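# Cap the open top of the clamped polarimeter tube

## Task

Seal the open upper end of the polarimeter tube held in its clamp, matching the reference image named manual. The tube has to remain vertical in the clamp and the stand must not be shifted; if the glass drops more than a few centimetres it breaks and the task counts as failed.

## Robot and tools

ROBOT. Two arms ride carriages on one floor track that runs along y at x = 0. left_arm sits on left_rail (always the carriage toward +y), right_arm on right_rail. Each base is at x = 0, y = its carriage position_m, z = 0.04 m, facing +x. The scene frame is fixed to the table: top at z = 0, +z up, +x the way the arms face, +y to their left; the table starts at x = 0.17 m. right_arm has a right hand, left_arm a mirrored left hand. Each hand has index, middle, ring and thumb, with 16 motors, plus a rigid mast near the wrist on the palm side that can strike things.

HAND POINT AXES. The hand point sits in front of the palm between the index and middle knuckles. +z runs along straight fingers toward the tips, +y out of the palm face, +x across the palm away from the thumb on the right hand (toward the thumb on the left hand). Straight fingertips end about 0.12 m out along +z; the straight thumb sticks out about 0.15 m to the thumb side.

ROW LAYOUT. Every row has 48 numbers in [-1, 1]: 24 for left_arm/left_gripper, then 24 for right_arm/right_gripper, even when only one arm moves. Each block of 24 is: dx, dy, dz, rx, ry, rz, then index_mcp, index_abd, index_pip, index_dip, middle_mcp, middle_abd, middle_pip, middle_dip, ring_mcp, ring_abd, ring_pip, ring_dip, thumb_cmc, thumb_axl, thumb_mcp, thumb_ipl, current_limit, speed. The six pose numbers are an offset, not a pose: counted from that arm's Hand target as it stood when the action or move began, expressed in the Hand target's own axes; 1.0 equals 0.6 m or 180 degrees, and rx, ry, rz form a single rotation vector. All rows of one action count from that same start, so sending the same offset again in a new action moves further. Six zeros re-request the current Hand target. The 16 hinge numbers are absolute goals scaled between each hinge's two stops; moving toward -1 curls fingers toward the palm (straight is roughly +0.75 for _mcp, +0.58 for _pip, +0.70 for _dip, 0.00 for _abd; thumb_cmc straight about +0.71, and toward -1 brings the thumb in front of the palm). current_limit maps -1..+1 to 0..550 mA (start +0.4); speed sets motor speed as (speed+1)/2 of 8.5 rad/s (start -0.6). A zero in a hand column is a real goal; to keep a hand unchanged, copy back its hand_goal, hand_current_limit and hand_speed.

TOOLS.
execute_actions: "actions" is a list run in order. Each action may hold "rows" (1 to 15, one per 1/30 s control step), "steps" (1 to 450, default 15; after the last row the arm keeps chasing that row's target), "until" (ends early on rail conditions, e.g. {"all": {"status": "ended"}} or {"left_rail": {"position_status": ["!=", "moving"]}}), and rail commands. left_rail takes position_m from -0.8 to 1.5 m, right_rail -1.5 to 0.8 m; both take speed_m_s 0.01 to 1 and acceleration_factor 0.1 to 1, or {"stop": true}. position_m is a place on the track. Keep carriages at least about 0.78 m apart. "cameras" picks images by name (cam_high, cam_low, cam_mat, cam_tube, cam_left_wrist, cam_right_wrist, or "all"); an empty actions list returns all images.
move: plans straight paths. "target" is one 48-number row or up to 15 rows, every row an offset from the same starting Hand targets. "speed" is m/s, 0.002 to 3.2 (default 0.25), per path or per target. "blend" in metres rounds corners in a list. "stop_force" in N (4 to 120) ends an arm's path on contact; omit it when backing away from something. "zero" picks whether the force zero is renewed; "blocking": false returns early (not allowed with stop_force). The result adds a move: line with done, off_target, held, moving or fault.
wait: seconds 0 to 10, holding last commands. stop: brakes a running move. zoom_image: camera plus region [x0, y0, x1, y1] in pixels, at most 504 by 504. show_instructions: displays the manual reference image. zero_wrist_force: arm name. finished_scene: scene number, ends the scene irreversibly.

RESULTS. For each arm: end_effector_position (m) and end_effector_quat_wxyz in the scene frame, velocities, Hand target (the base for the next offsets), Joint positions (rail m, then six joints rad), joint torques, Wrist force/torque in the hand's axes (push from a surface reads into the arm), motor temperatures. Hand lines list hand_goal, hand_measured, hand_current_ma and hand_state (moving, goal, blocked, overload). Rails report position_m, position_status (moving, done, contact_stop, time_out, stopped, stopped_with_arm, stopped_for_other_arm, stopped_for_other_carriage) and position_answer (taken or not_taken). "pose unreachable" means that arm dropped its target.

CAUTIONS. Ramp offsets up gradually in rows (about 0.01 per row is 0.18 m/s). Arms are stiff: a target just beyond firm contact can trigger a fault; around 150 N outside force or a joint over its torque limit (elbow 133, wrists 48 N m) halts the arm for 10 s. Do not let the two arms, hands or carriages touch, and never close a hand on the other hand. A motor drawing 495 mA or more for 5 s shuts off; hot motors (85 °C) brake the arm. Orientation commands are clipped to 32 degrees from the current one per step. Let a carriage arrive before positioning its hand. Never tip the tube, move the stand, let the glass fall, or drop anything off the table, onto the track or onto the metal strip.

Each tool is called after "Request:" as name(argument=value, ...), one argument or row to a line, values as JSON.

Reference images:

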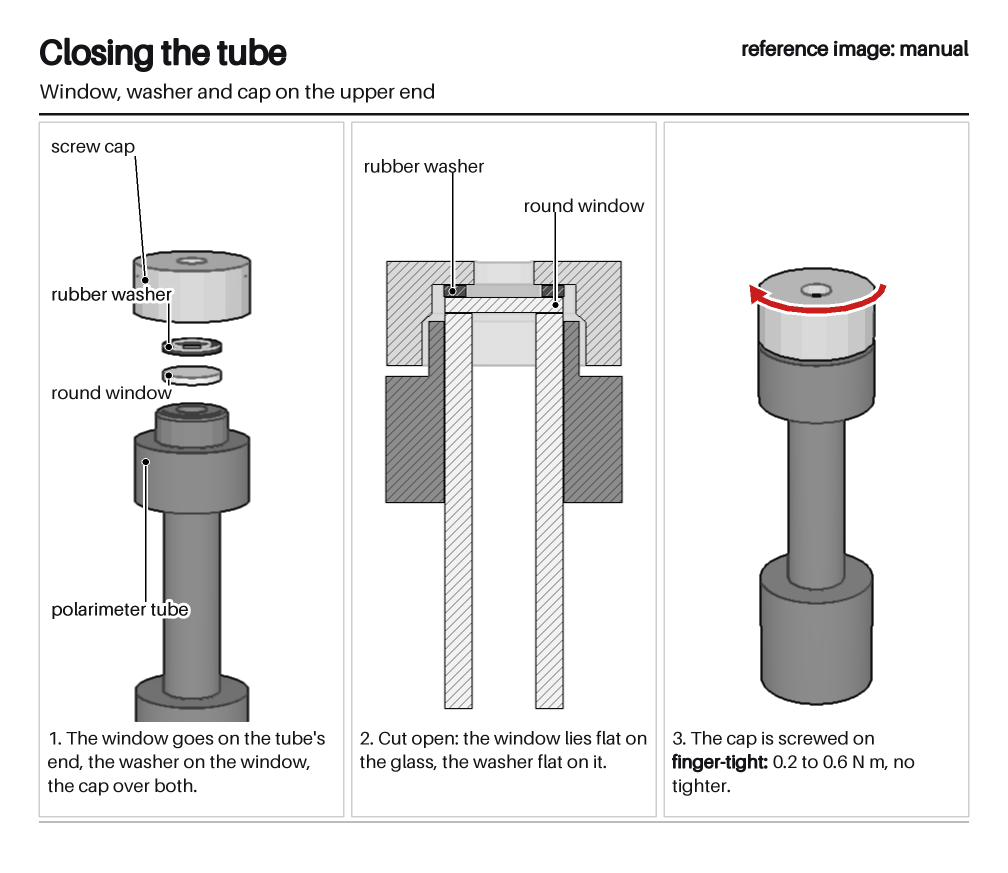

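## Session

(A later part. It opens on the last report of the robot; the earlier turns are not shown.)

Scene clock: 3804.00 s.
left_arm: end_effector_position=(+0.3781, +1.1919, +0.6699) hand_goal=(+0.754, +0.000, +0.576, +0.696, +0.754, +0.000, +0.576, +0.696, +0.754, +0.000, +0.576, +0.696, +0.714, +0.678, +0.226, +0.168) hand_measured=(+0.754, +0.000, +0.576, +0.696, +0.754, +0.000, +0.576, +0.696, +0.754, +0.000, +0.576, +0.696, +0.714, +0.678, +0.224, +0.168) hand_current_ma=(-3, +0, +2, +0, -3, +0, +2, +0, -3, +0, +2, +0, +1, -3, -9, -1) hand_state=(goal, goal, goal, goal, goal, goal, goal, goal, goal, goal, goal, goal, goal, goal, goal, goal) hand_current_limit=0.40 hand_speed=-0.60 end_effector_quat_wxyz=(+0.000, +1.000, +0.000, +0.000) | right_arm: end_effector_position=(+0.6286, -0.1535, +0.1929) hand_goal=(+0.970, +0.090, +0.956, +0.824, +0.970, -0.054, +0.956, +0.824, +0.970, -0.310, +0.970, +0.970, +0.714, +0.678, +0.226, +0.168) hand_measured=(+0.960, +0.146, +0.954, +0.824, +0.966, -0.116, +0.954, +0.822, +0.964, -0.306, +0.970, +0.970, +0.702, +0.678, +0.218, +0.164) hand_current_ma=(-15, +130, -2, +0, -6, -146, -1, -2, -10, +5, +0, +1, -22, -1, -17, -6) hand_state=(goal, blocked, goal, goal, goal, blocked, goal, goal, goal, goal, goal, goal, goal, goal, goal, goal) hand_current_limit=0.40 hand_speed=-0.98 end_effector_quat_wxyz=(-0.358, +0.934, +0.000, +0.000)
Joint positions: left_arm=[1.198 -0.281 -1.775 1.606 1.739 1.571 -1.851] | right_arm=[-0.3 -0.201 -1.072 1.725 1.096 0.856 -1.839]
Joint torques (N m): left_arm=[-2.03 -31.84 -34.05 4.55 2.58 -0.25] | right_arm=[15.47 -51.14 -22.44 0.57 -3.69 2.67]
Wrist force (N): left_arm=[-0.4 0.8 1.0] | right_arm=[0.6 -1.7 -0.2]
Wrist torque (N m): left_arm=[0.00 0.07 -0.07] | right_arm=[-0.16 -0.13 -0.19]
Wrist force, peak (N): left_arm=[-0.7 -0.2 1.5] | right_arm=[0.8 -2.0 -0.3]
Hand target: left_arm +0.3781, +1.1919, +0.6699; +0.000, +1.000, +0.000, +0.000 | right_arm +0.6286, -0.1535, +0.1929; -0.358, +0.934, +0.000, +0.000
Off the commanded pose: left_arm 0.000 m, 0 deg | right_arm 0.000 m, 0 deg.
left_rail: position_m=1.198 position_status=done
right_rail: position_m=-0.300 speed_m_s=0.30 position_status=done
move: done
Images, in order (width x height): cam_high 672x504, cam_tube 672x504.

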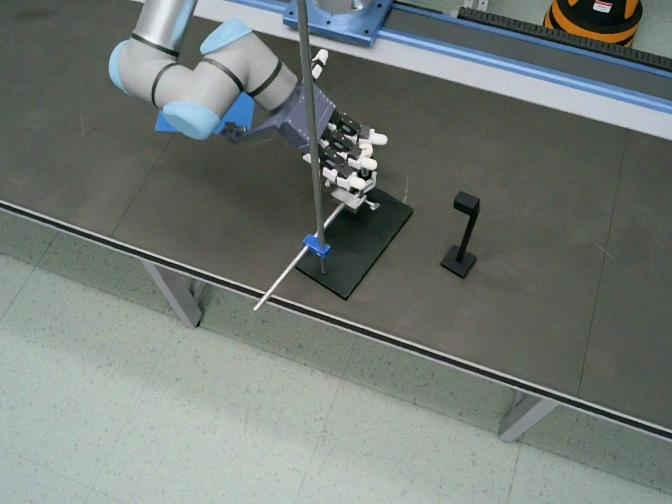

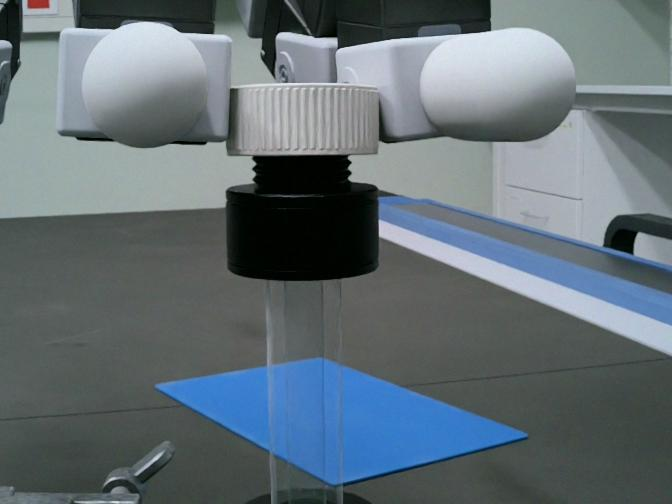

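Request:
move(
  target=[0,0,0,0,0,0,0.754,0,0.576,0.696,0.754,0,0.576,0.696,0.754,0,0.576,0.696,0.714,0.678,0.226,0.168,0.4,-0.6,0,0.003346,0.003716,0,0,0,0.97,0.09,0.956,0.823,0.97,-0.055,0.956,0.823,0.97,-0.31,0.97,0.97,0.714,0.678,0.226,0.168,0.4,-0.98],
  speed=0.002,
  stop_force=4,
  cameras=["cam_tube","cam_high"],
)

Request:
zoom_image(
  camera="cam_tube",
  region=[210, 90, 310, 190],
)

Request:
zoom_image(
  camera="cam_tube",
  region=[300, 90, 400, 190],
)

Scene clock: 3812.17 s.
left_arm: end_effector_position=(+0.3781, +1.1919, +0.6699) hand_goal=(+0.754, +0.000, +0.576, +0.696, +0.754, +0.000, +0.576, +0.696, +0.754, +0.000, +0.576, +0.696, +0.714, +0.678, +0.226, +0.168) hand_measured=(+0.754, +0.000, +0.576, +0.696, +0.754, +0.000, +0.576, +0.696, +0.754, +0.000, +0.576, +0.696, +0.714, +0.678, +0.224, +0.168) hand_current_ma=(-3, +0, +2, +0, -3, +0, +2, +0, -3, +0, +2, +0, +1, -3, -9, -1) hand_state=(goal, goal, goal, goal, goal, goal, goal, goal, goal, goal, goal, goal, goal, goal, goal, goal) hand_current_limit=0.40 hand_speed=-0.60 end_effector_quat_wxyz=(+0.000, +1.000, +0.000, +0.000) | right_arm: end_effector_position=(+0.6286, -0.1535, +0.1899) hand_goal=(+0.970, +0.090, +0.956, +0.824, +0.970, -0.054, +0.956, +0.824, +0.970, -0.310, +0.970, +0.970, +0.714, +0.678, +0.226, +0.168) hand_measured=(+0.974, +0.146, +0.958, +0.824, +0.972, -0.116, +0.958, +0.822, +0.964, -0.306, +0.970, +0.970, +0.702, +0.678, +0.218, +0.164) hand_current_ma=(+5, +130, +1, +0, +3, -146, +1, -1, -10, +5, +0, +1, -22, -1, -17, -6) hand_state=(goal, blocked, goal, goal, goal, blocked, goal, goal, goal, goal, goal, goal, goal, goal, goal, goal) hand_current_limit=0.40 hand_speed=-0.98 end_effector_quat_wxyz=(-0.358, +0.934, +0.000, +0.000)
Joint positions: left_arm=[1.198 -0.281 -1.775 1.606 1.739 1.571 -1.851] | right_arm=[-0.3 -0.201 -1.069 1.726 1.092 0.856 -1.839]
Joint torques (N m): left_arm=[-2.68 -30.13 -34.3 4.58 2.73 -0.22] | right_arm=[10.34 -50.08 -21.85 0.41 -2.43 1.3]
Wrist force (N): left_arm=[-0.3 0.3 1.0] | right_arm=[0.2 -1.9 -1.4]
Wrist torque (N m): left_arm=[-0.08 0.07 -0.05] | right_arm=[0.09 -0.15 -0.22]
Wrist force, peak (N): left_arm=[-1.0 0.3 1.3] | right_arm=[0.4 -2.7 -1.8]
Hand target: left_arm +0.3781, +1.1919, +0.6699; +0.000, +1.000, +0.000, +0.000 | right_arm +0.6286, -0.1535, +0.1899; -0.358, +0.934, +0.000, +0.000
Off the commanded pose: left_arm 0.000 m, 0 deg | right_arm 0.000 m, 0 deg.
left_rail: position_m=1.198 position_status=done
right_rail: position_m=-0.300 speed_m_s=0.30 position_status=done
move: done
Images, in order (width x height): cam_high 672x504, cam_tube 672x504.

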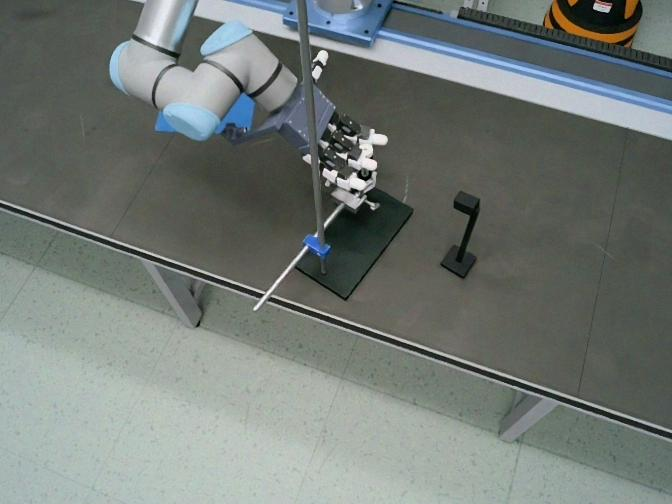

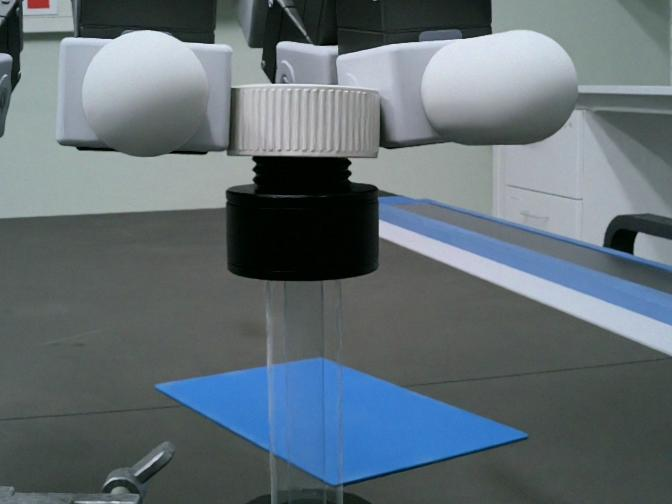

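Scaled by 5.040 from the camera's 672x504 image, which has a finer 960x720 frame.

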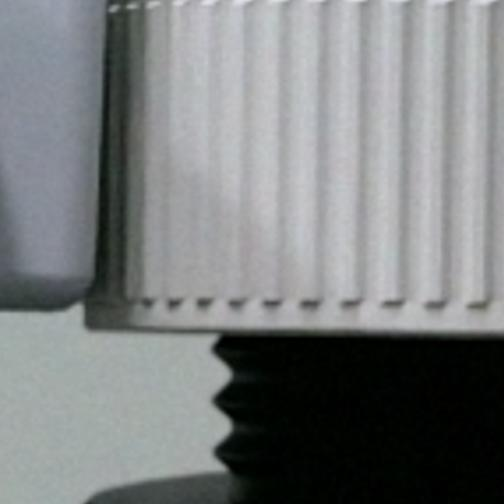

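Scaled by 5.040 from the camera's 672x504 image, which has a finer 960x720 frame.

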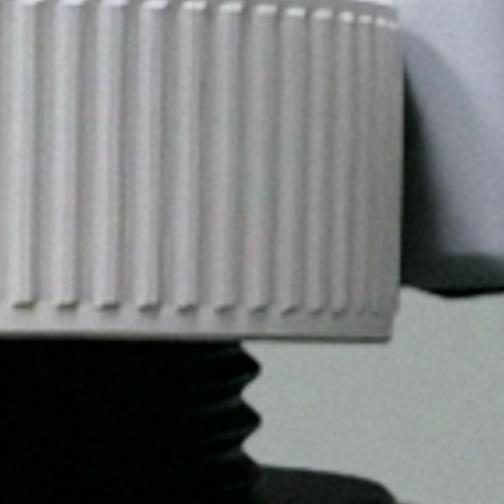

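Request:
move(
  target=[
    [0,0,0,0,0,0,0.754,0,0.576,0.696,0.754,0,0.576,0.696,0.754,0,0.576,0.696,0.714,0.678,0.226,0.168,0.4,-0.6,-0.024522,-0.00077,0.000779,0,0.022303,0.02477,0.97,0.09,0.956,0.823,0.97,-0.055,0.956,0.823,0.97,-0.31,0.97,0.97,0.714,0.678,0.226,0.168,0.4,-0.98],
    [0,0,0,0,0,0,0.754,0,0.576,0.696,0.754,0,0.576,0.696,0.754,0,0.576,0.696,0.714,0.678,0.226,0.168,0.4,-0.6,-0.048795,-0.00344,0.003268,0,0.044607,0.04954,0.97,0.09,0.956,0.823,0.97,-0.055,0.956,0.823,0.97,-0.31,0.97,0.97,0.714,0.678,0.226,0.168,0.4,-0.98],
    [0,0,0,0,0,0,0.754,0,0.576,0.696,0.754,0,0.576,0.696,0.754,0,0.576,0.696,0.714,0.678,0.226,0.168,0.4,-0.6,-0.072555,-0.00798,0.007441,0,0.06691,0.07431,0.97,0.09,0.956,0.823,0.97,-0.055,0.956,0.823,0.97,-0.31,0.97,0.97,0.714,0.678,0.226,0.168,0.4,-0.98],
    [0,0,0,0,0,0,0.754,0,0.576,0.696,0.754,0,0.576,0.696,0.754,0,0.576,0.696,0.714,0.678,0.226,0.168,0.4,-0.6,-0.095538,-0.014342,0.013255,0,0.089213,0.09908,0.97,0.09,0.956,0.823,0.97,-0.055,0.956,0.823,0.97,-0.31,0.97,0.97,0.714,0.678,0.226,0.168,0.4,-0.98],
    [0,0,0,0,0,0,0.754,0,0.576,0.696,0.754,0,0.576,0.696,0.754,0,0.576,0.696,0.714,0.678,0.226,0.168,0.4,-0.6,-0.117495,-0.022453,0.020643,0,0.111517,0.12385,0.97,0.09,0.956,0.823,0.97,-0.055,0.956,0.823,0.97,-0.31,0.97,0.97,0.714,0.678,0.226,0.168,0.4,-0.98],
  ],
  speed=0.06,
  blend=0.005,
  cameras=["cam_tube","cam_high"],
)

Request:
zoom_image(
  camera="cam_tube",
  region=[200, 60, 400, 210],
)

Scene clock: 3846.80 s.
left_arm: end_effector_position=(+0.3781, +1.1919, +0.6699) hand_goal=(+0.754, +0.000, +0.576, +0.696, +0.754, +0.000, +0.576, +0.696, +0.754, +0.000, +0.576, +0.696, +0.714, +0.678, +0.226, +0.168) hand_measured=(+0.754, +0.000, +0.576, +0.696, +0.754, +0.000, +0.576, +0.696, +0.754, +0.000, +0.576, +0.696, +0.714, +0.678, +0.224, +0.168) hand_current_ma=(-3, +0, +2, +0, -3, +0, +2, +0, -3, +0, +2, +0, +1, -3, -9, -1) hand_state=(goal, goal, goal, goal, goal, goal, goal, goal, goal, goal, goal, goal, goal, goal, goal, goal) hand_current_limit=0.40 hand_speed=-0.60 end_effector_quat_wxyz=(+0.000, +1.000, +0.000, +0.000) | right_arm: end_effector_position=(+0.5582, -0.1353, +0.1896) hand_goal=(+0.970, +0.090, +0.956, +0.824, +0.970, -0.054, +0.956, +0.824, +0.970, -0.310, +0.970, +0.970, +0.714, +0.678, +0.226, +0.168) hand_measured=(+0.972, +0.146, +0.958, +0.824, +0.968, -0.116, +0.958, +0.822, +0.964, -0.306, +0.970, +0.970, +0.702, +0.678, +0.218, +0.164) hand_current_ma=(+2, +130, +2, +0, -1, -146, +1, -1, -10, +5, +0, +1, -22, -1, -17, -6) hand_state=(goal, blocked, goal, goal, goal, blocked, goal, goal, goal, goal, goal, goal, goal, goal, goal, goal) hand_current_limit=0.40 hand_speed=-0.98 end_effector_quat_wxyz=(-0.346, +0.902, -0.241, +0.093)
Joint positions: left_arm=[1.198 -0.281 -1.775 1.606 1.739 1.571 -1.851] | right_arm=[-0.3 -0.211 -1.299 1.956 0.643 0.881 -1.161]
Joint torques (N m): left_arm=[-1.07 -31.32 -34.11 4.65 2.82 -0.39] | right_arm=[15.43 -60.74 -22.65 0.06 1.56 2.81]
Wrist force (N): left_arm=[-0.9 0.1 0.9] | right_arm=[0.2 -2.1 -0.5]
Wrist torque (N m): left_arm=[-0.08 0.14 -0.08] | right_arm=[-0.10 -0.18 -0.29]
Wrist force, peak (N): left_arm=[-1.0 0.1 1.3] | right_arm=[0.5 -2.8 -2.0]
Hand target: left_arm +0.3781, +1.1919, +0.6699; +0.000, +1.000, +0.000, +0.000 | right_arm +0.5581, -0.1353, +0.1896; -0.346, +0.902, -0.241, +0.093
Off the commanded pose: left_arm 0.000 m, 0 deg | right_arm 0.000 m, 0 deg.
left_rail: position_m=1.198 position_status=done
right_rail: position_m=-0.300 speed_m_s=0.30 position_status=done
move: done
Images, in order (width x height): cam_high 672x504, cam_tube 672x504.

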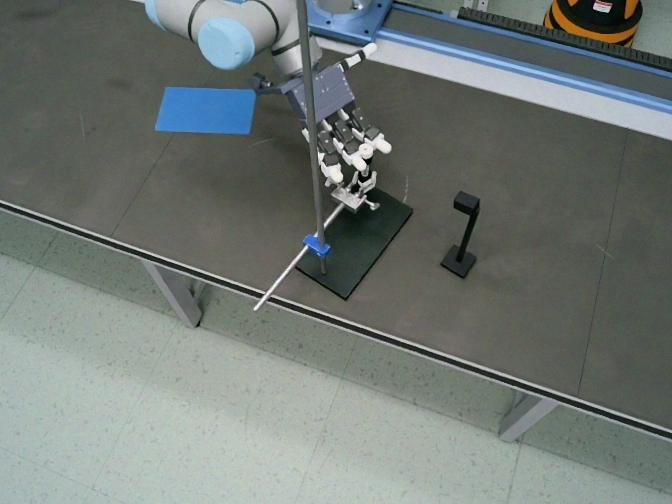

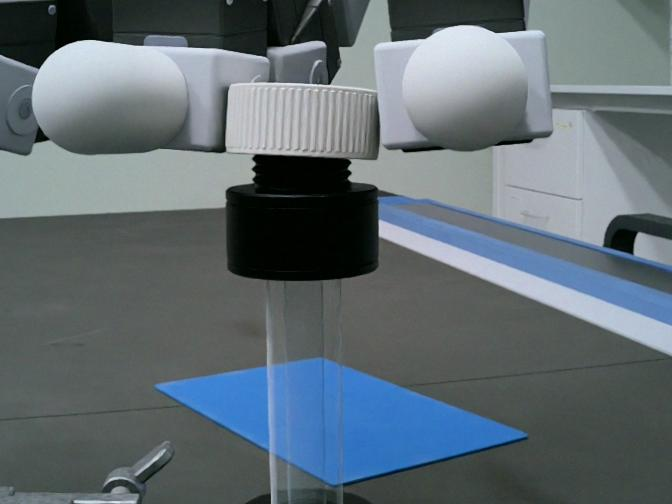

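Scaled by 2.520 from the camera's 672x504 image, which has a finer 960x720 frame.

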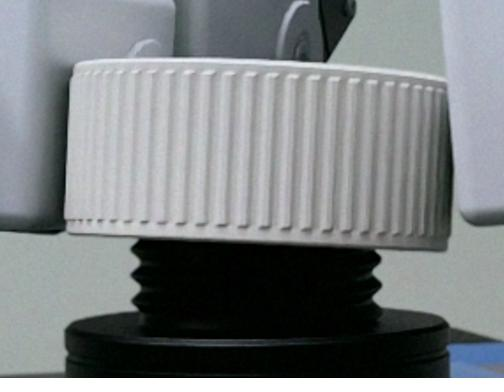

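Request:
move(
  target=[
    [0,0,0,0,0,0,0.754,0,0.576,0.696,0.754,0,0.576,0.696,0.754,0,0.576,0.696,0.714,0.678,0.226,0.168,0.4,-0.6,-0.024522,-0.00077,0.000779,0,0.022303,0.02477,0.97,0.09,0.956,0.823,0.97,-0.055,0.956,0.823,0.97,-0.31,0.97,0.97,0.714,0.678,0.226,0.168,0.4,-0.98],
    [0,0,0,0,0,0,0.754,0,0.576,0.696,0.754,0,0.576,0.696,0.754,0,0.576,0.696,0.714,0.678,0.226,0.168,0.4,-0.6,-0.048795,-0.00344,0.003268,0,0.044607,0.04954,0.97,0.09,0.956,0.823,0.97,-0.055,0.956,0.823,0.97,-0.31,0.97,0.97,0.714,0.678,0.226,0.168,0.4,-0.98],
    [0,0,0,0,0,0,0.754,0,0.576,0.696,0.754,0,0.576,0.696,0.754,0,0.576,0.696,0.714,0.678,0.226,0.168,0.4,-0.6,-0.072555,-0.00798,0.007441,0,0.06691,0.07431,0.97,0.09,0.956,0.823,0.97,-0.055,0.956,0.823,0.97,-0.31,0.97,0.97,0.714,0.678,0.226,0.168,0.4,-0.98],
    [0,0,0,0,0,0,0.754,0,0.576,0.696,0.754,0,0.576,0.696,0.754,0,0.576,0.696,0.714,0.678,0.226,0.168,0.4,-0.6,-0.095538,-0.014342,0.013255,0,0.089213,0.09908,0.97,0.09,0.956,0.823,0.97,-0.055,0.956,0.823,0.97,-0.31,0.97,0.97,0.714,0.678,0.226,0.168,0.4,-0.98],
    [0,0,0,0,0,0,0.754,0,0.576,0.696,0.754,0,0.576,0.696,0.754,0,0.576,0.696,0.714,0.678,0.226,0.168,0.4,-0.6,-0.117495,-0.022453,0.020643,0,0.111517,0.12385,0.97,0.09,0.956,0.823,0.97,-0.055,0.956,0.823,0.97,-0.31,0.97,0.97,0.714,0.678,0.226,0.168,0.4,-0.98],
    [0,0,0,0,0,0,0.754,0,0.576,0.696,0.754,0,0.576,0.696,0.754,0,0.576,0.696,0.714,0.678,0.226,0.168,0.4,-0.6,-0.138185,-0.032224,0.029526,0,0.133819,0.148619,0.97,0.09,0.956,0.823,0.97,-0.055,0.956,0.823,0.97,-0.31,0.97,0.97,0.714,0.678,0.226,0.168,0.4,-0.98],
    [0,0,0,0,0,0,0.754,0,0.576,0.696,0.754,0,0.576,0.696,0.754,0,0.576,0.696,0.714,0.678,0.226,0.168,0.4,-0.6,-0.157383,-0.043551,0.039811,0,0.156122,0.173389,0.97,0.09,0.956,0.823,0.97,-0.055,0.956,0.823,0.97,-0.31,0.97,0.97,0.714,0.678,0.226,0.168,0.4,-0.98],
    [0,0,0,0,0,0,0.754,0,0.576,0.696,0.754,0,0.576,0.696,0.754,0,0.576,0.696,0.714,0.678,0.226,0.168,0.4,-0.6,-0.174875,-0.056305,0.05138,0,0.178426,0.198158,0.97,0.09,0.956,0.823,0.97,-0.055,0.956,0.823,0.97,-0.31,0.97,0.97,0.714,0.678,0.226,0.168,0.4,-0.98],
    [0,0,0,0,0,0,0.754,0,0.576,0.696,0.754,0,0.576,0.696,0.754,0,0.576,0.696,0.714,0.678,0.226,0.168,0.4,-0.6,-0.19047,-0.070348,0.06411,0,0.200729,0.222928,0.97,0.09,0.956,0.823,0.97,-0.055,0.956,0.823,0.97,-0.31,0.97,0.97,0.714,0.678,0.226,0.168,0.4,-0.98],
    [0,0,0,0,0,0,0.754,0,0.576,0.696,0.754,0,0.576,0.696,0.754,0,0.576,0.696,0.714,0.678,0.226,0.168,0.4,-0.6,-0.204,-0.085524,0.07786,0,0.223032,0.247698,0.97,0.09,0.956,0.823,0.97,-0.055,0.956,0.823,0.97,-0.31,0.97,0.97,0.714,0.678,0.226,0.168,0.4,-0.98],
  ],
  speed=0.08,
  blend=0.005,
  cameras=["cam_tube","cam_high","cam_right_wrist"],
)

Request:
zoom_image(
  camera="cam_tube",
  region=[200, 60, 400, 210],
)

Scene clock: 3884.43 s.
left_arm: end_effector_position=(+0.3781, +1.1919, +0.6699) hand_goal=(+0.754, +0.000, +0.576, +0.696, +0.754, +0.000, +0.576, +0.696, +0.754, +0.000, +0.576, +0.696, +0.714, +0.678, +0.226, +0.168) hand_measured=(+0.754, +0.000, +0.576, +0.696, +0.754, +0.000, +0.576, +0.696, +0.754, +0.000, +0.576, +0.696, +0.714, +0.678, +0.224, +0.168) hand_current_ma=(-3, +0, +2, +0, -3, +0, +2, +0, -3, +0, +2, +0, +1, -3, -9, -1) hand_state=(goal, goal, goal, goal, goal, goal, goal, goal, goal, goal, goal, goal, goal, goal, goal, goal) hand_current_limit=0.40 hand_speed=-0.60 end_effector_quat_wxyz=(+0.000, +1.000, +0.000, +0.000) | right_arm: end_effector_position=(+0.4868, -0.0140, +0.1892) hand_goal=(+0.970, +0.090, +0.956, +0.824, +0.970, -0.054, +0.956, +0.824, +0.970, -0.310, +0.970, +0.970, +0.714, +0.678, +0.226, +0.168) hand_measured=(+0.972, +0.146, +0.958, +0.824, +0.964, -0.116, +0.954, +0.822, +0.964, -0.306, +0.970, +0.970, +0.702, +0.678, +0.218, +0.164) hand_current_ma=(+1, +130, +2, +0, -10, -146, -1, -1, -10, +5, +0, +1, -22, -1, -17, -6) hand_state=(goal, blocked, goal, goal, goal, blocked, goal, goal, goal, goal, goal, goal, goal, goal, goal, goal) hand_current_limit=0.40 hand_speed=-0.98 end_effector_quat_wxyz=(-0.253, +0.660, -0.660, +0.254)
Joint positions: left_arm=[1.198 -0.281 -1.775 1.606 1.739 1.571 -1.851] | right_arm=[-0.3 0.217 -1.487 2.088 0.249 1.716 0.162]
Joint torques (N m): left_arm=[-1.36 -30.88 -34.15 4.51 2.76 -0.44] | right_arm=[14.36 -22.01 -44.01 6.31 3.55 3.09]
Wrist force (N): left_arm=[-0.6 0.0 0.9] | right_arm=[-0.4 -2.0 -0.4]
Wrist torque (N m): left_arm=[-0.10 0.10 -0.06] | right_arm=[-0.14 -0.23 -0.34]
Wrist force, peak (N): left_arm=[-0.3 0.5 1.7] | right_arm=[0.1 -2.3 -0.6]
Hand target: left_arm +0.3781, +1.1919, +0.6699; +0.000, +1.000, +0.000, +0.000 | right_arm +0.4868, -0.0140, +0.1892; -0.253, +0.660, -0.660, +0.254
Off the commanded pose: left_arm 0.000 m, 0 deg | right_arm 0.000 m, 0 deg.
left_rail: position_m=1.198 position_status=done
right_rail: position_m=-0.300 speed_m_s=0.30 position_status=done
move: done
Images, in order (width x height): cam_high 672x504, cam_tube 672x504, cam_right_wrist 616x616.

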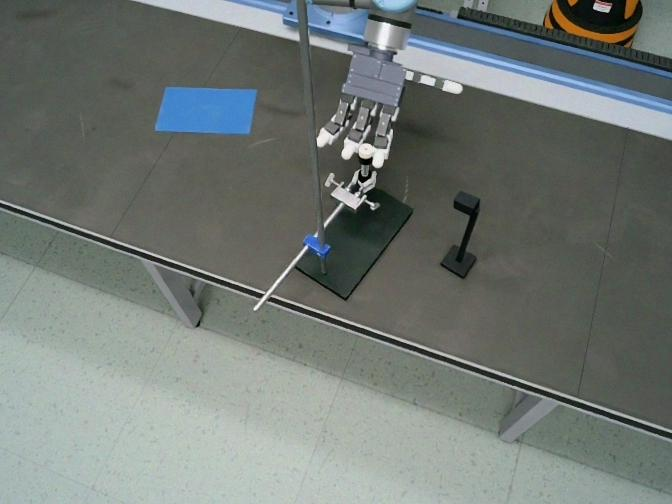

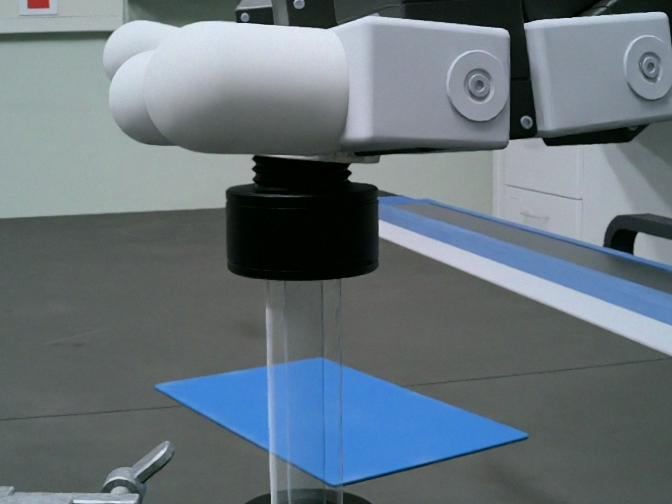

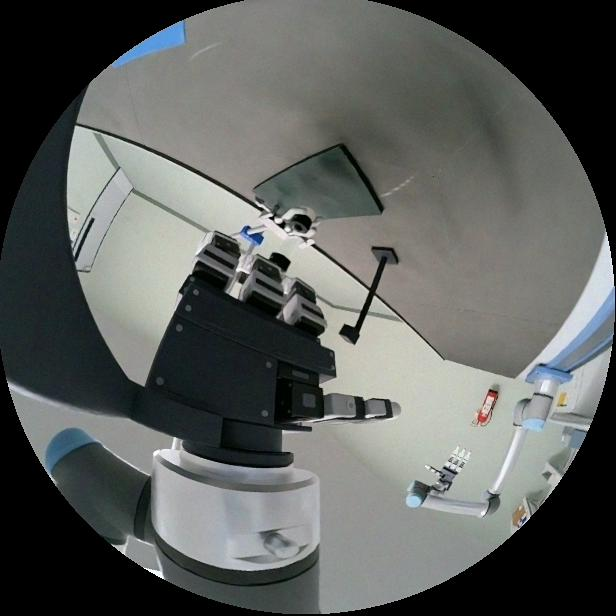

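Scaled by 2.520 from the camera's 672x504 image, which has a finer 960x720 frame.

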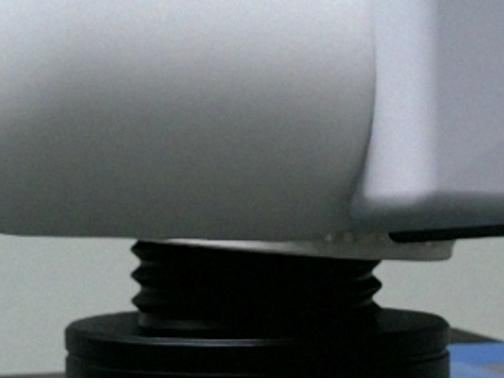

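Request:
move(
  target=[
    [0,0,0,0,0,0,0.754,0,0.576,0.696,0.754,0,0.576,0.696,0.754,0,0.576,0.696,0.714,0.678,0.226,0.168,0.4,-0.6,0.024502,-0.001139,0.000941,0,-0.022303,-0.02477,0.97,0.09,0.956,0.823,0.97,-0.055,0.956,0.823,0.97,-0.31,0.97,0.97,0.714,0.678,0.226,0.168,0.4,-0.98],
    [0,0,0,0,0,0,0.754,0,0.576,0.696,0.754,0,0.576,0.696,0.754,0,0.576,0.696,0.714,0.678,0.226,0.168,0.4,-0.6,0.048715,-0.004177,0.003591,0,-0.044607,-0.04954,0.97,0.09,0.956,0.823,0.97,-0.055,0.956,0.823,0.97,-0.31,0.97,0.97,0.714,0.678,0.226,0.168,0.4,-0.98],
    [0,0,0,0,0,0,0.754,0,0.576,0.696,0.754,0,0.576,0.696,0.754,0,0.576,0.696,0.714,0.678,0.226,0.168,0.4,-0.6,0.072374,-0.009076,0.007917,0,-0.06691,-0.074309,0.97,0.09,0.956,0.823,0.97,-0.055,0.956,0.823,0.97,-0.31,0.97,0.97,0.714,0.678,0.226,0.168,0.4,-0.98],
    [0,0,0,0,0,0,0.754,0,0.576,0.696,0.754,0,0.576,0.696,0.754,0,0.576,0.696,0.714,0.678,0.226,0.168,0.4,-0.6,0.095222,-0.015789,0.013875,0,-0.089213,-0.099079,0.97,0.09,0.956,0.823,0.97,-0.055,0.956,0.823,0.97,-0.31,0.97,0.97,0.714,0.678,0.226,0.168,0.4,-0.98],
    [0,0,0,0,0,0,0.754,0,0.576,0.696,0.754,0,0.576,0.696,0.754,0,0.576,0.696,0.714,0.678,0.226,0.168,0.4,-0.6,0.117004,-0.024239,0.021399,0,-0.111516,-0.123849,0.97,0.09,0.956,0.823,0.97,-0.055,0.956,0.823,0.97,-0.31,0.97,0.97,0.714,0.678,0.226,0.168,0.4,-0.98],
    [0,0,0,0,0,0,0.754,0,0.576,0.696,0.754,0,0.576,0.696,0.754,0,0.576,0.696,0.714,0.678,0.226,0.168,0.4,-0.6,0.137486,-0.034335,0.030405,0,-0.133819,-0.148619,0.97,0.09,0.956,0.823,0.97,-0.055,0.956,0.823,0.97,-0.31,0.97,0.97,0.714,0.678,0.226,0.168,0.4,-0.98],
    [0,0,0,0,0,0,0.754,0,0.576,0.696,0.754,0,0.576,0.696,0.754,0,0.576,0.696,0.714,0.678,0.226,0.168,0.4,-0.6,0.15644,-0.045968,0.040794,0,-0.156122,-0.173389,0.97,0.09,0.956,0.823,0.97,-0.055,0.956,0.823,0.97,-0.31,0.97,0.97,0.714,0.678,0.226,0.168,0.4,-0.98],
    [0,0,0,0,0,0,0.754,0,0.576,0.696,0.754,0,0.576,0.696,0.754,0,0.576,0.696,0.714,0.678,0.226,0.168,0.4,-0.6,0.173661,-0.059007,0.052449,0,-0.178426,-0.198158,0.97,0.09,0.956,0.823,0.97,-0.055,0.956,0.823,0.97,-0.31,0.97,0.97,0.714,0.678,0.226,0.168,0.4,-0.98],
    [0,0,0,0,0,0,0.754,0,0.576,0.696,0.754,0,0.576,0.696,0.754,0,0.576,0.696,0.714,0.678,0.226,0.168,0.4,-0.6,0.188958,-0.073315,0.065247,0,-0.200729,-0.222928,0.97,0.09,0.956,0.823,0.97,-0.055,0.956,0.823,0.97,-0.31,0.97,0.97,0.714,0.678,0.226,0.168,0.4,-0.98],
    [0,0,0,0,0,0,0.754,0,0.576,0.696,0.754,0,0.576,0.696,0.754,0,0.576,0.696,0.714,0.678,0.226,0.168,0.4,-0.6,0.202166,-0.088733,0.079044,0,-0.223032,-0.247698,0.97,0.09,0.956,0.823,0.97,-0.055,0.956,0.823,0.97,-0.31,0.97,0.97,0.714,0.678,0.226,0.168,0.4,-0.98],
    [0,0,0,0,0,0,0.754,0,0.576,0.696,0.754,0,0.576,0.696,0.754,0,0.576,0.696,0.714,0.678,0.226,0.168,0.4,-0.6,0.213139,-0.105091,0.093688,0,-0.245335,-0.272468,0.97,0.09,0.956,0.823,0.97,-0.055,0.956,0.823,0.97,-0.31,0.97,0.97,0.714,0.678,0.226,0.168,0.4,-0.98],
    [0,0,0,0,0,0,0.754,0,0.576,0.696,0.754,0,0.576,0.696,0.754,0,0.576,0.696,0.714,0.678,0.226,0.168,0.4,-0.6,0.221756,-0.122213,0.109019,0,-0.267638,-0.297238,0.97,0.09,0.956,0.823,0.97,-0.055,0.956,0.823,0.97,-0.31,0.97,0.97,0.714,0.678,0.226,0.168,0.4,-0.98],
    [0,0,0,0,0,0,0.754,0,0.576,0.696,0.754,0,0.576,0.696,0.754,0,0.576,0.696,0.714,0.678,0.226,0.168,0.4,-0.6,0.227924,-0.139911,0.12487,0,-0.289942,-0.322007,0.97,0.09,0.956,0.823,0.97,-0.055,0.956,0.823,0.97,-0.31,0.97,0.97,0.714,0.678,0.226,0.168,0.4,-0.98],
    [0,0,0,0,0,0,0.754,0,0.576,0.696,0.754,0,0.576,0.696,0.754,0,0.576,0.696,0.714,0.678,0.226,0.168,0.4,-0.6,0.231574,-0.15799,0.141065,0,-0.312245,-0.346777,0.97,0.09,0.956,0.823,0.97,-0.055,0.956,0.823,0.97,-0.31,0.97,0.97,0.714,0.678,0.226,0.168,0.4,-0.98],
    [0,0,0,0,0,0,0.754,0,0.576,0.696,0.754,0,0.576,0.696,0.754,0,0.576,0.696,0.714,0.678,0.226,0.168,0.4,-0.6,0.232667,-0.176255,0.157425,0,-0.334548,-0.371547,0.97,0.09,0.956,0.823,0.97,-0.055,0.956,0.823,0.97,-0.31,0.97,0.97,0.714,0.678,0.226,0.168,0.4,-0.98],
  ],
  speed=0.1,
  blend=0.005,
  cameras=["cam_tube","cam_high"],
)

Request:
zoom_image(
  camera="cam_tube",
  region=[200, 60, 400, 210],
)

Scene clock: 3942.13 s.
left_arm: end_effector_position=(+0.3781, +1.1919, +0.6699) hand_goal=(+0.754, +0.000, +0.576, +0.696, +0.754, +0.000, +0.576, +0.696, +0.754, +0.000, +0.576, +0.696, +0.714, +0.678, +0.226, +0.168) hand_measured=(+0.754, +0.000, +0.576, +0.696, +0.754, +0.000, +0.576, +0.696, +0.754, +0.000, +0.576, +0.696, +0.714, +0.678, +0.224, +0.168) hand_current_ma=(-3, +0, +2, +0, -3, +0, +2, +0, -3, +0, +2, +0, +1, -3, -9, -1) hand_state=(goal, goal, goal, goal, goal, goal, goal, goal, goal, goal, goal, goal, goal, goal, goal, goal) hand_current_limit=0.40 hand_speed=-0.60 end_effector_quat_wxyz=(+0.000, +1.000, +0.000, +0.000) | right_arm: end_effector_position=(+0.6286, -0.1535, +0.1899) hand_goal=(+0.970, +0.090, +0.956, +0.824, +0.970, -0.054, +0.956, +0.824, +0.970, -0.310, +0.970, +0.970, +0.714, +0.678, +0.226, +0.168) hand_measured=(+0.974, +0.146, +0.958, +0.824, +0.970, -0.116, +0.956, +0.822, +0.964, -0.306, +0.970, +0.970, +0.702, +0.678, +0.218, +0.164) hand_current_ma=(+4, +130, +1, +0, +0, -146, +0, -1, -10, +5, +0, +1, -22, -1, -17, -6) hand_state=(goal, blocked, goal, goal, goal, blocked, goal, goal, goal, goal, goal, goal, goal, goal, goal, goal) hand_current_limit=0.40 hand_speed=-0.98 end_effector_quat_wxyz=(-0.358, +0.934, +0.000, +0.000)
Joint positions: left_arm=[1.198 -0.281 -1.775 1.606 1.739 1.571 -1.851] | right_arm=[-0.3 -0.201 -1.069 1.726 1.091 0.856 -1.839]
Joint torques (N m): left_arm=[-0.8 -30.88 -34.04 4.49 2.8 -0.39] | right_arm=[16.5 -49.46 -39.85 8.84 1.37 -3.46]
Wrist force (N): left_arm=[-0.5 0.2 1.0] | right_arm=[0.8 -2.3 -0.8]
Wrist torque (N m): left_arm=[-0.09 0.09 -0.06] | right_arm=[-0.05 -0.15 -0.04]
Wrist force, peak (N): left_arm=[-0.9 0.1 1.6] | right_arm=[0.8 -2.5 -1.5]
Hand target: left_arm +0.3781, +1.1919, +0.6699; +0.000, +1.000, +0.000, +0.000 | right_arm +0.6286, -0.1535, +0.1899; -0.358, +0.934, +0.000, +0.000
Off the commanded pose: left_arm 0.000 m, 0 deg | right_arm 0.000 m, 0 deg.
left_rail: position_m=1.198 position_status=done
right_rail: position_m=-0.300 speed_m_s=0.30 position_status=done
move: done
Images, in order (width x height): cam_high 672x504, cam_tube 672x504.

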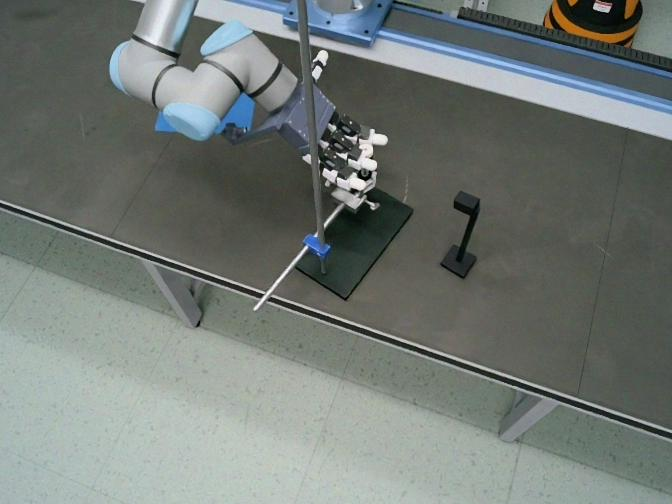

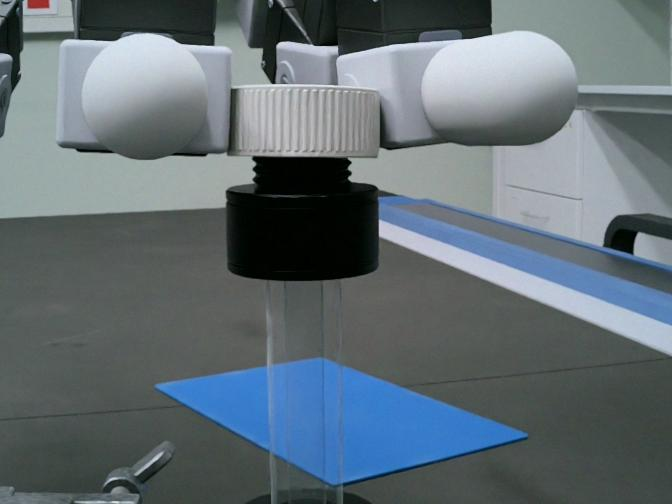

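Scaled by 2.520 from the camera's 672x504 image, which has a finer 960x720 frame.

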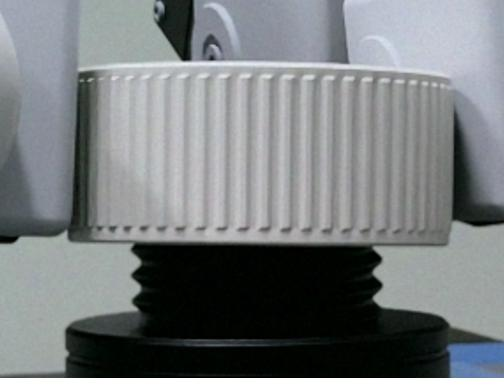

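Request:
move(
  target=[
    [0,0,0,0,0,0,0.754,0,0.576,0.696,0.754,0,0.576,0.696,0.754,0,0.576,0.696,0.714,0.678,0.226,0.168,0.4,-0.6,-0.032654,-0.001449,0.001419,0,0.029738,0.033026,0.97,0.09,0.956,0.823,0.97,-0.055,0.956,0.823,0.97,-0.31,0.97,0.97,0.714,0.678,0.226,0.168,0.4,-0.98],
    [0,0,0,0,0,0,0.754,0,0.576,0.696,0.754,0,0.576,0.696,0.754,0,0.576,0.696,0.714,0.678,0.226,0.168,0.4,-0.6,-0.064708,-0.006262,0.005865,0,0.059475,0.066053,0.97,0.09,0.956,0.823,0.97,-0.055,0.956,0.823,0.97,-0.31,0.97,0.97,0.714,0.678,0.226,0.168,0.4,-0.98],
    [0,0,0,0,0,0,0.754,0,0.576,0.696,0.754,0,0.576,0.696,0.754,0,0.576,0.696,0.714,0.678,0.226,0.168,0.4,-0.6,-0.095538,-0.014341,0.013254,0,0.089213,0.099079,0.97,0.09,0.956,0.823,0.97,-0.055,0.956,0.823,0.97,-0.31,0.97,0.97,0.714,0.678,0.226,0.168,0.4,-0.98],
    [0,0,0,0,0,0,0.754,0,0.576,0.696,0.754,0,0.576,0.696,0.754,0,0.576,0.696,0.714,0.678,0.226,0.168,0.4,-0.6,-0.124545,-0.025531,0.023443,0,0.11895,0.132106,0.97,0.09,0.956,0.823,0.97,-0.055,0.956,0.823,0.97,-0.31,0.97,0.97,0.714,0.678,0.226,0.168,0.4,-0.98],
    [0,0,0,0,0,0,0.754,0,0.576,0.696,0.754,0,0.576,0.696,0.754,0,0.576,0.696,0.714,0.678,0.226,0.168,0.4,-0.6,-0.151163,-0.039611,0.036234,0,0.148688,0.165132,0.97,0.09,0.956,0.823,0.97,-0.055,0.956,0.823,0.97,-0.31,0.97,0.97,0.714,0.678,0.226,0.168,0.4,-0.98],
    [0,0,0,0,0,0,0.754,0,0.576,0.696,0.754,0,0.576,0.696,0.754,0,0.576,0.696,0.714,0.678,0.226,0.168,0.4,-0.6,-0.174874,-0.056305,0.05138,0,0.178426,0.198158,0.97,0.09,0.956,0.823,0.97,-0.055,0.956,0.823,0.97,-0.31,0.97,0.97,0.714,0.678,0.226,0.168,0.4,-0.98],
    [0,0,0,0,0,0,0.754,0,0.576,0.696,0.754,0,0.576,0.696,0.754,0,0.576,0.696,0.714,0.678,0.226,0.168,0.4,-0.6,-0.195217,-0.07529,0.068586,0,0.208163,0.231185,0.97,0.09,0.956,0.823,0.97,-0.055,0.956,0.823,0.97,-0.31,0.97,0.97,0.714,0.678,0.226,0.168,0.4,-0.98],
    [0,0,0,0,0,0,0.754,0,0.576,0.696,0.754,0,0.576,0.696,0.754,0,0.576,0.696,0.714,0.678,0.226,0.168,0.4,-0.6,-0.211796,-0.096191,0.087521,0,0.237901,0.264211,0.97,0.09,0.956,0.823,0.97,-0.055,0.956,0.823,0.97,-0.31,0.97,0.97,0.714,0.678,0.226,0.168,0.4,-0.98],
    [0,0,0,0,0,0,0.754,0,0.576,0.696,0.754,0,0.576,0.696,0.754,0,0.576,0.696,0.714,0.678,0.226,0.168,0.4,-0.6,-0.22429,-0.118604,0.107816,0,0.267638,0.297238,0.97,0.09,0.956,0.823,0.97,-0.055,0.956,0.823,0.97,-0.31,0.97,0.97,0.714,0.678,0.226,0.168,0.4,-0.98],
    [0,0,0,0,0,0,0.754,0,0.576,0.696,0.754,0,0.576,0.696,0.754,0,0.576,0.696,0.714,0.678,0.226,0.168,0.4,-0.6,-0.232452,-0.142093,0.129078,0,0.297376,0.330264,0.97,0.09,0.956,0.823,0.97,-0.055,0.956,0.823,0.97,-0.31,0.97,0.97,0.714,0.678,0.226,0.168,0.4,-0.98],
    [0,0,0,0,0,0,0.754,0,0.576,0.696,0.754,0,0.576,0.696,0.754,0,0.576,0.696,0.714,0.678,0.226,0.168,0.4,-0.6,-0.236126,-0.166194,0.150893,0,0.327114,0.36329,0.97,0.09,0.956,0.823,0.97,-0.055,0.956,0.823,0.97,-0.31,0.97,0.97,0.714,0.678,0.226,0.168,0.4,-0.98],
    [0,0,0,0,0,0,0.754,0,0.576,0.696,0.754,0,0.576,0.696,0.754,0,0.576,0.696,0.714,0.678,0.226,0.168,0.4,-0.6,-0.23524,-0.190439,0.172838,0,0.356851,0.396317,0.97,0.09,0.956,0.823,0.97,-0.055,0.956,0.823,0.97,-0.31,0.97,0.97,0.714,0.678,0.226,0.168,0.4,-0.98],
    [0,0,0,0,0,0,0.754,0,0.576,0.696,0.754,0,0.576,0.696,0.754,0,0.576,0.696,0.714,0.678,0.226,0.168,0.4,-0.6,-0.22981,-0.214358,0.194488,0,0.386589,0.429343,0.97,0.09,0.956,0.823,0.97,-0.055,0.956,0.823,0.97,-0.31,0.97,0.97,0.714,0.678,0.226,0.168,0.4,-0.98],
    [0,0,0,0,0,0,0.754,0,0.576,0.696,0.754,0,0.576,0.696,0.754,0,0.576,0.696,0.714,0.678,0.226,0.168,0.4,-0.6,-0.219945,-0.23748,0.215422,0,0.416326,0.46237,0.97,0.09,0.956,0.823,0.97,-0.055,0.956,0.823,0.97,-0.31,0.97,0.97,0.714,0.678,0.226,0.168,0.4,-0.98],
    [0,0,0,0,0,0,0.754,0,0.576,0.696,0.754,0,0.576,0.696,0.754,0,0.576,0.696,0.714,0.678,0.226,0.168,0.4,-0.6,-0.205833,-0.259357,0.235235,0,0.446064,0.495396,0.97,0.09,0.956,0.823,0.97,-0.055,0.956,0.823,0.97,-0.31,0.97,0.97,0.714,0.678,0.226,0.168,0.4,-0.98],
  ],
  speed=0.13,
  blend=0.006,
  cameras=["cam_tube","cam_high"],
)

Request:
zoom_image(
  camera="cam_tube",
  region=[200, 60, 400, 210],
)

Request:
zoom_image(
  camera="cam_high",
  region=[342, 126, 390, 174],
)

Scene clock: 4021.17 s.
left_arm: end_effector_position=(+0.3781, +1.1919, +0.6699) hand_goal=(+0.754, +0.000, +0.576, +0.696, +0.754, +0.000, +0.576, +0.696, +0.754, +0.000, +0.576, +0.696, +0.714, +0.678, +0.226, +0.168) hand_measured=(+0.754, +0.000, +0.576, +0.696, +0.754, +0.000, +0.576, +0.696, +0.754, +0.000, +0.576, +0.696, +0.714, +0.678, +0.224, +0.168) hand_current_ma=(-3, +0, +2, +0, -3, +0, +2, +0, -3, +0, +2, +0, +1, -3, -9, -1) hand_state=(goal, goal, goal, goal, goal, goal, goal, goal, goal, goal, goal, goal, goal, goal, goal, goal) hand_current_limit=0.40 hand_speed=-0.60 end_effector_quat_wxyz=(+0.000, +1.000, +0.000, +0.000) | right_arm: end_effector_position=(+0.5051, +0.0565, +0.1890) hand_goal=(+0.970, +0.090, +0.956, +0.824, +0.970, -0.054, +0.956, +0.824, +0.970, -0.310, +0.970, +0.970, +0.714, +0.678, +0.226, +0.168) hand_measured=(+0.976, +0.146, +0.958, +0.824, +0.964, -0.114, +0.954, +0.822, +0.964, -0.306, +0.970, +0.970, +0.702, +0.678, +0.218, +0.164) hand_current_ma=(+7, +130, +2, +0, -8, -143, -1, -1, -10, +5, +0, +1, -22, -1, -17, -6) hand_state=(goal, blocked, goal, goal, goal, blocked, goal, goal, goal, goal, goal, goal, goal, goal, goal, goal) hand_current_limit=0.40 hand_speed=-0.98 end_effector_quat_wxyz=(+0.179, -0.467, +0.808, -0.311)
Joint positions: left_arm=[1.198 -0.281 -1.775 1.606 1.739 1.571 -1.851] | right_arm=[-0.3 0.448 -1.289 1.895 0.493 2.156 0.826]
Joint torques (N m): left_arm=[-1.77 -30.57 -34.05 4.61 2.65 -0.45] | right_arm=[17.19 -35.3 -40.81 7.32 3.89 2.68]
Wrist force (N): left_arm=[-0.7 0.1 1.0] | right_arm=[-1.0 -2.1 -0.3]
Wrist torque (N m): left_arm=[-0.09 0.11 -0.08] | right_arm=[-0.10 -0.23 -0.44]
Wrist force, peak (N): left_arm=[-0.5 -0.1 1.6] | right_arm=[1.2 -2.5 -1.2]
Hand target: left_arm +0.3781, +1.1919, +0.6699; +0.000, +1.000, +0.000, +0.000 | right_arm +0.5051, +0.0565, +0.1890; +0.179, -0.467, +0.808, -0.311
Off the commanded pose: left_arm 0.000 m, 0 deg | right_arm 0.000 m, 0 deg.
left_rail: position_m=1.198 position_status=done
right_rail: position_m=-0.300 speed_m_s=0.30 position_status=done
move: done
Images, in order (width x height): cam_high 672x504, cam_tube 672x504.

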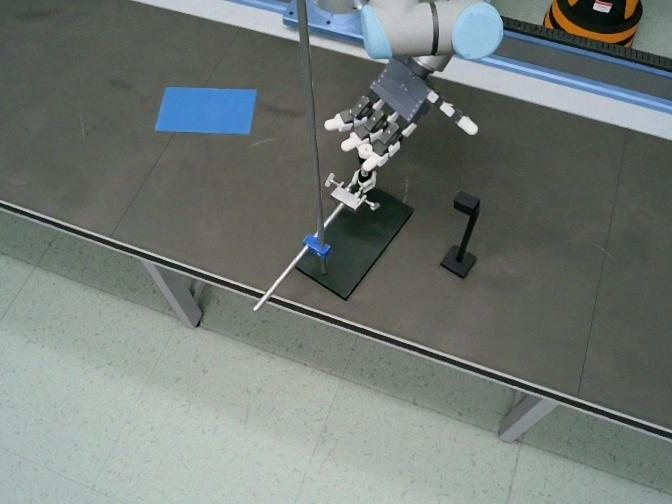

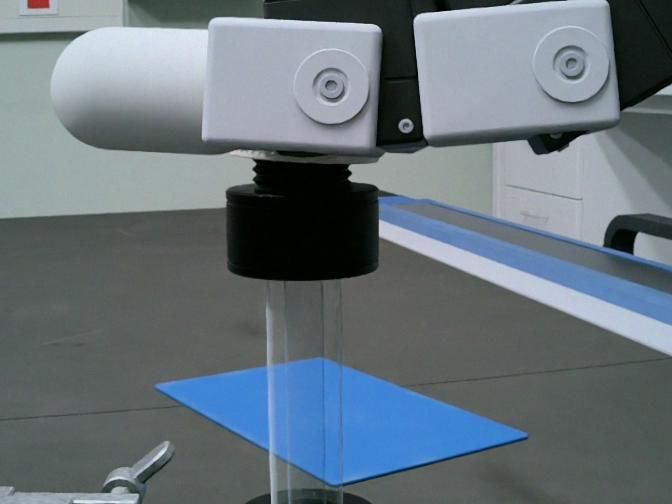

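Scaled by 2.520 from the camera's 672x504 image, which has a finer 960x720 frame.

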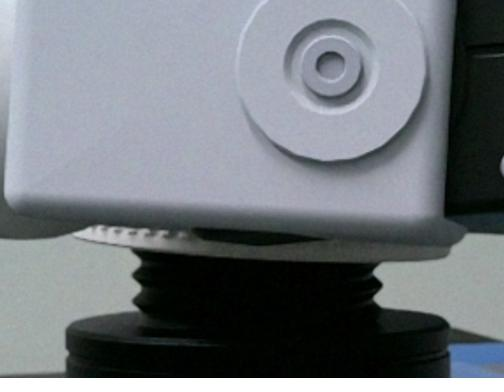

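Scaled by 10.500 from the camera's 672x504 image, which has a finer 960x720 frame.

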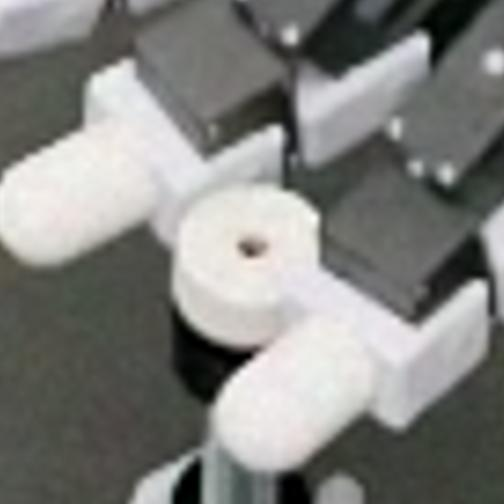

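Request:
execute_actions(
  actions=[
    {"rows":[[0,0,0,0,0,0,0.754,0,0.576,0.696,0.754,0,0.576,0.696,0.754,0,0.576,0.696,0.714,0.678,0.226,0.168,0.4,-0.6,0,0,0,0,0,0,0.97,0.23,0.956,0.823,0.97,-0.20,0.956,0.823,0.97,-0.31,0.97,0.97,0.714,0.678,0.226,0.168,0.4,-0.97]],"steps":36},
  ],
  cameras=["cam_tube","cam_high"],
)

Request:
zoom_image(
  camera="cam_tube",
  region=[200, 60, 400, 210],
)

Request:
zoom_image(
  camera="cam_high",
  region=[342, 126, 390, 174],
)

Scene clock: 4031.20 s.
left_arm: end_effector_position=(+0.3781, +1.1919, +0.6699) hand_goal=(+0.754, +0.000, +0.576, +0.696, +0.754, +0.000, +0.576, +0.696, +0.754, +0.000, +0.576, +0.696, +0.714, +0.678, +0.226, +0.168) hand_measured=(+0.754, +0.000, +0.576, +0.696, +0.754, +0.000, +0.576, +0.696, +0.754, +0.000, +0.576, +0.696, +0.714, +0.678, +0.224, +0.168) hand_current_ma=(-3, +0, +2, +0, -3, +0, +2, +0, -3, +0, +2, +0, +1, -3, -9, -1) hand_state=(goal, goal, goal, goal, goal, goal, goal, goal, goal, goal, goal, goal, goal, goal, goal, goal) hand_current_limit=0.40 hand_speed=-0.60 end_effector_quat_wxyz=(+0.000, +1.000, +0.000, +0.000) | right_arm: end_effector_position=(+0.5051, +0.0565, +0.1890) hand_goal=(+0.970, +0.230, +0.956, +0.824, +0.970, -0.200, +0.956, +0.824, +0.970, -0.310, +0.970, +0.970, +0.714, +0.678, +0.226, +0.168) hand_measured=(+0.962, +0.226, +0.956, +0.824, +0.962, -0.196, +0.954, +0.822, +0.964, -0.306, +0.970, +0.970, +0.702, +0.678, +0.218, +0.164) hand_current_ma=(-12, -5, +0, +0, -11, +4, -1, -1, -10, +5, +0, +1, -22, -1, -17, -6) hand_state=(goal, goal, goal, goal, goal, goal, goal, goal, goal, goal, goal, goal, goal, goal, goal, goal) hand_current_limit=0.40 hand_speed=-0.97 end_effector_quat_wxyz=(+0.179, -0.467, +0.808, -0.311)
Joint positions: left_arm=[1.198 -0.281 -1.775 1.606 1.739 1.571 -1.851] | right_arm=[-0.3 0.448 -1.289 1.895 0.494 2.156 0.827]
Joint torques (N m): left_arm=[-1.16 -30.6 -34.03 4.62 2.6 -0.35] | right_arm=[16.35 -39.72 -42.31 6.4 2.8 2.88]
Wrist force (N): left_arm=[-0.2 -0.3 0.9] | right_arm=[0.8 -1.2 0.8]
Wrist torque (N m): left_arm=[-0.14 0.05 -0.02] | right_arm=[-0.27 -0.14 -0.23]
Wrist force, peak (N): left_arm=[-0.3 0.1 1.7] | right_arm=[-0.9 -2.5 -0.1]
Hand target: left_arm +0.3781, +1.1919, +0.6699; +0.000, +1.000, +0.000, +0.000 | right_arm +0.5051, +0.0565, +0.1890; +0.179, -0.467, +0.808, -0.311
Off the commanded pose: left_arm 0.000 m, 0 deg | right_arm 0.000 m, 0 deg.
left_rail: position_m=1.198 position_status=done
right_rail: position_m=-0.300 speed_m_s=0.30 position_status=done
Images, in order (width x height): cam_high 672x504, cam_tube 672x504.

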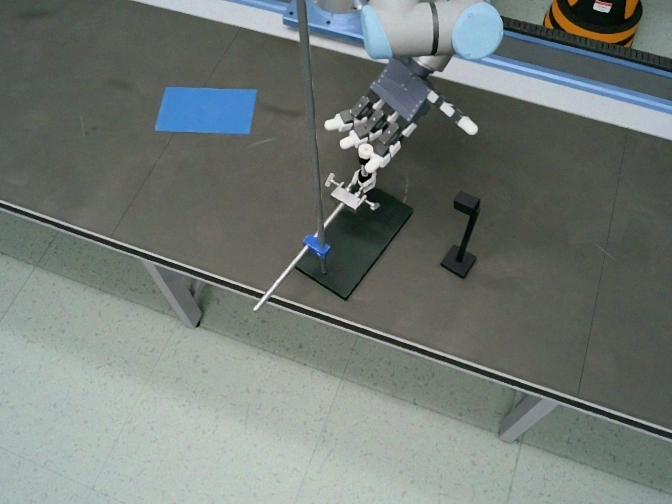

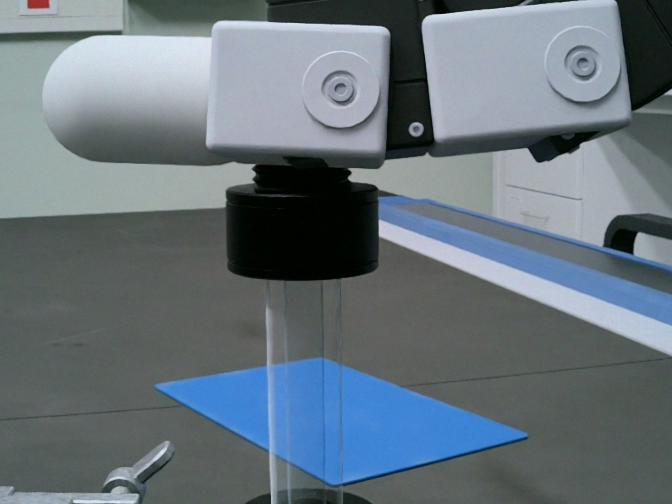

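Scaled by 2.520 from the camera's 672x504 image, which has a finer 960x720 frame.

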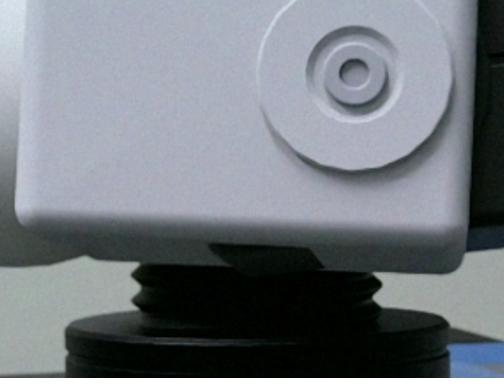

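Scaled by 10.500 from the camera's 672x504 image, which has a finer 960x720 frame.

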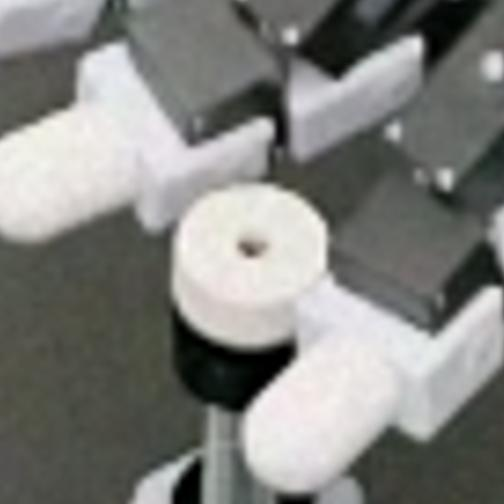

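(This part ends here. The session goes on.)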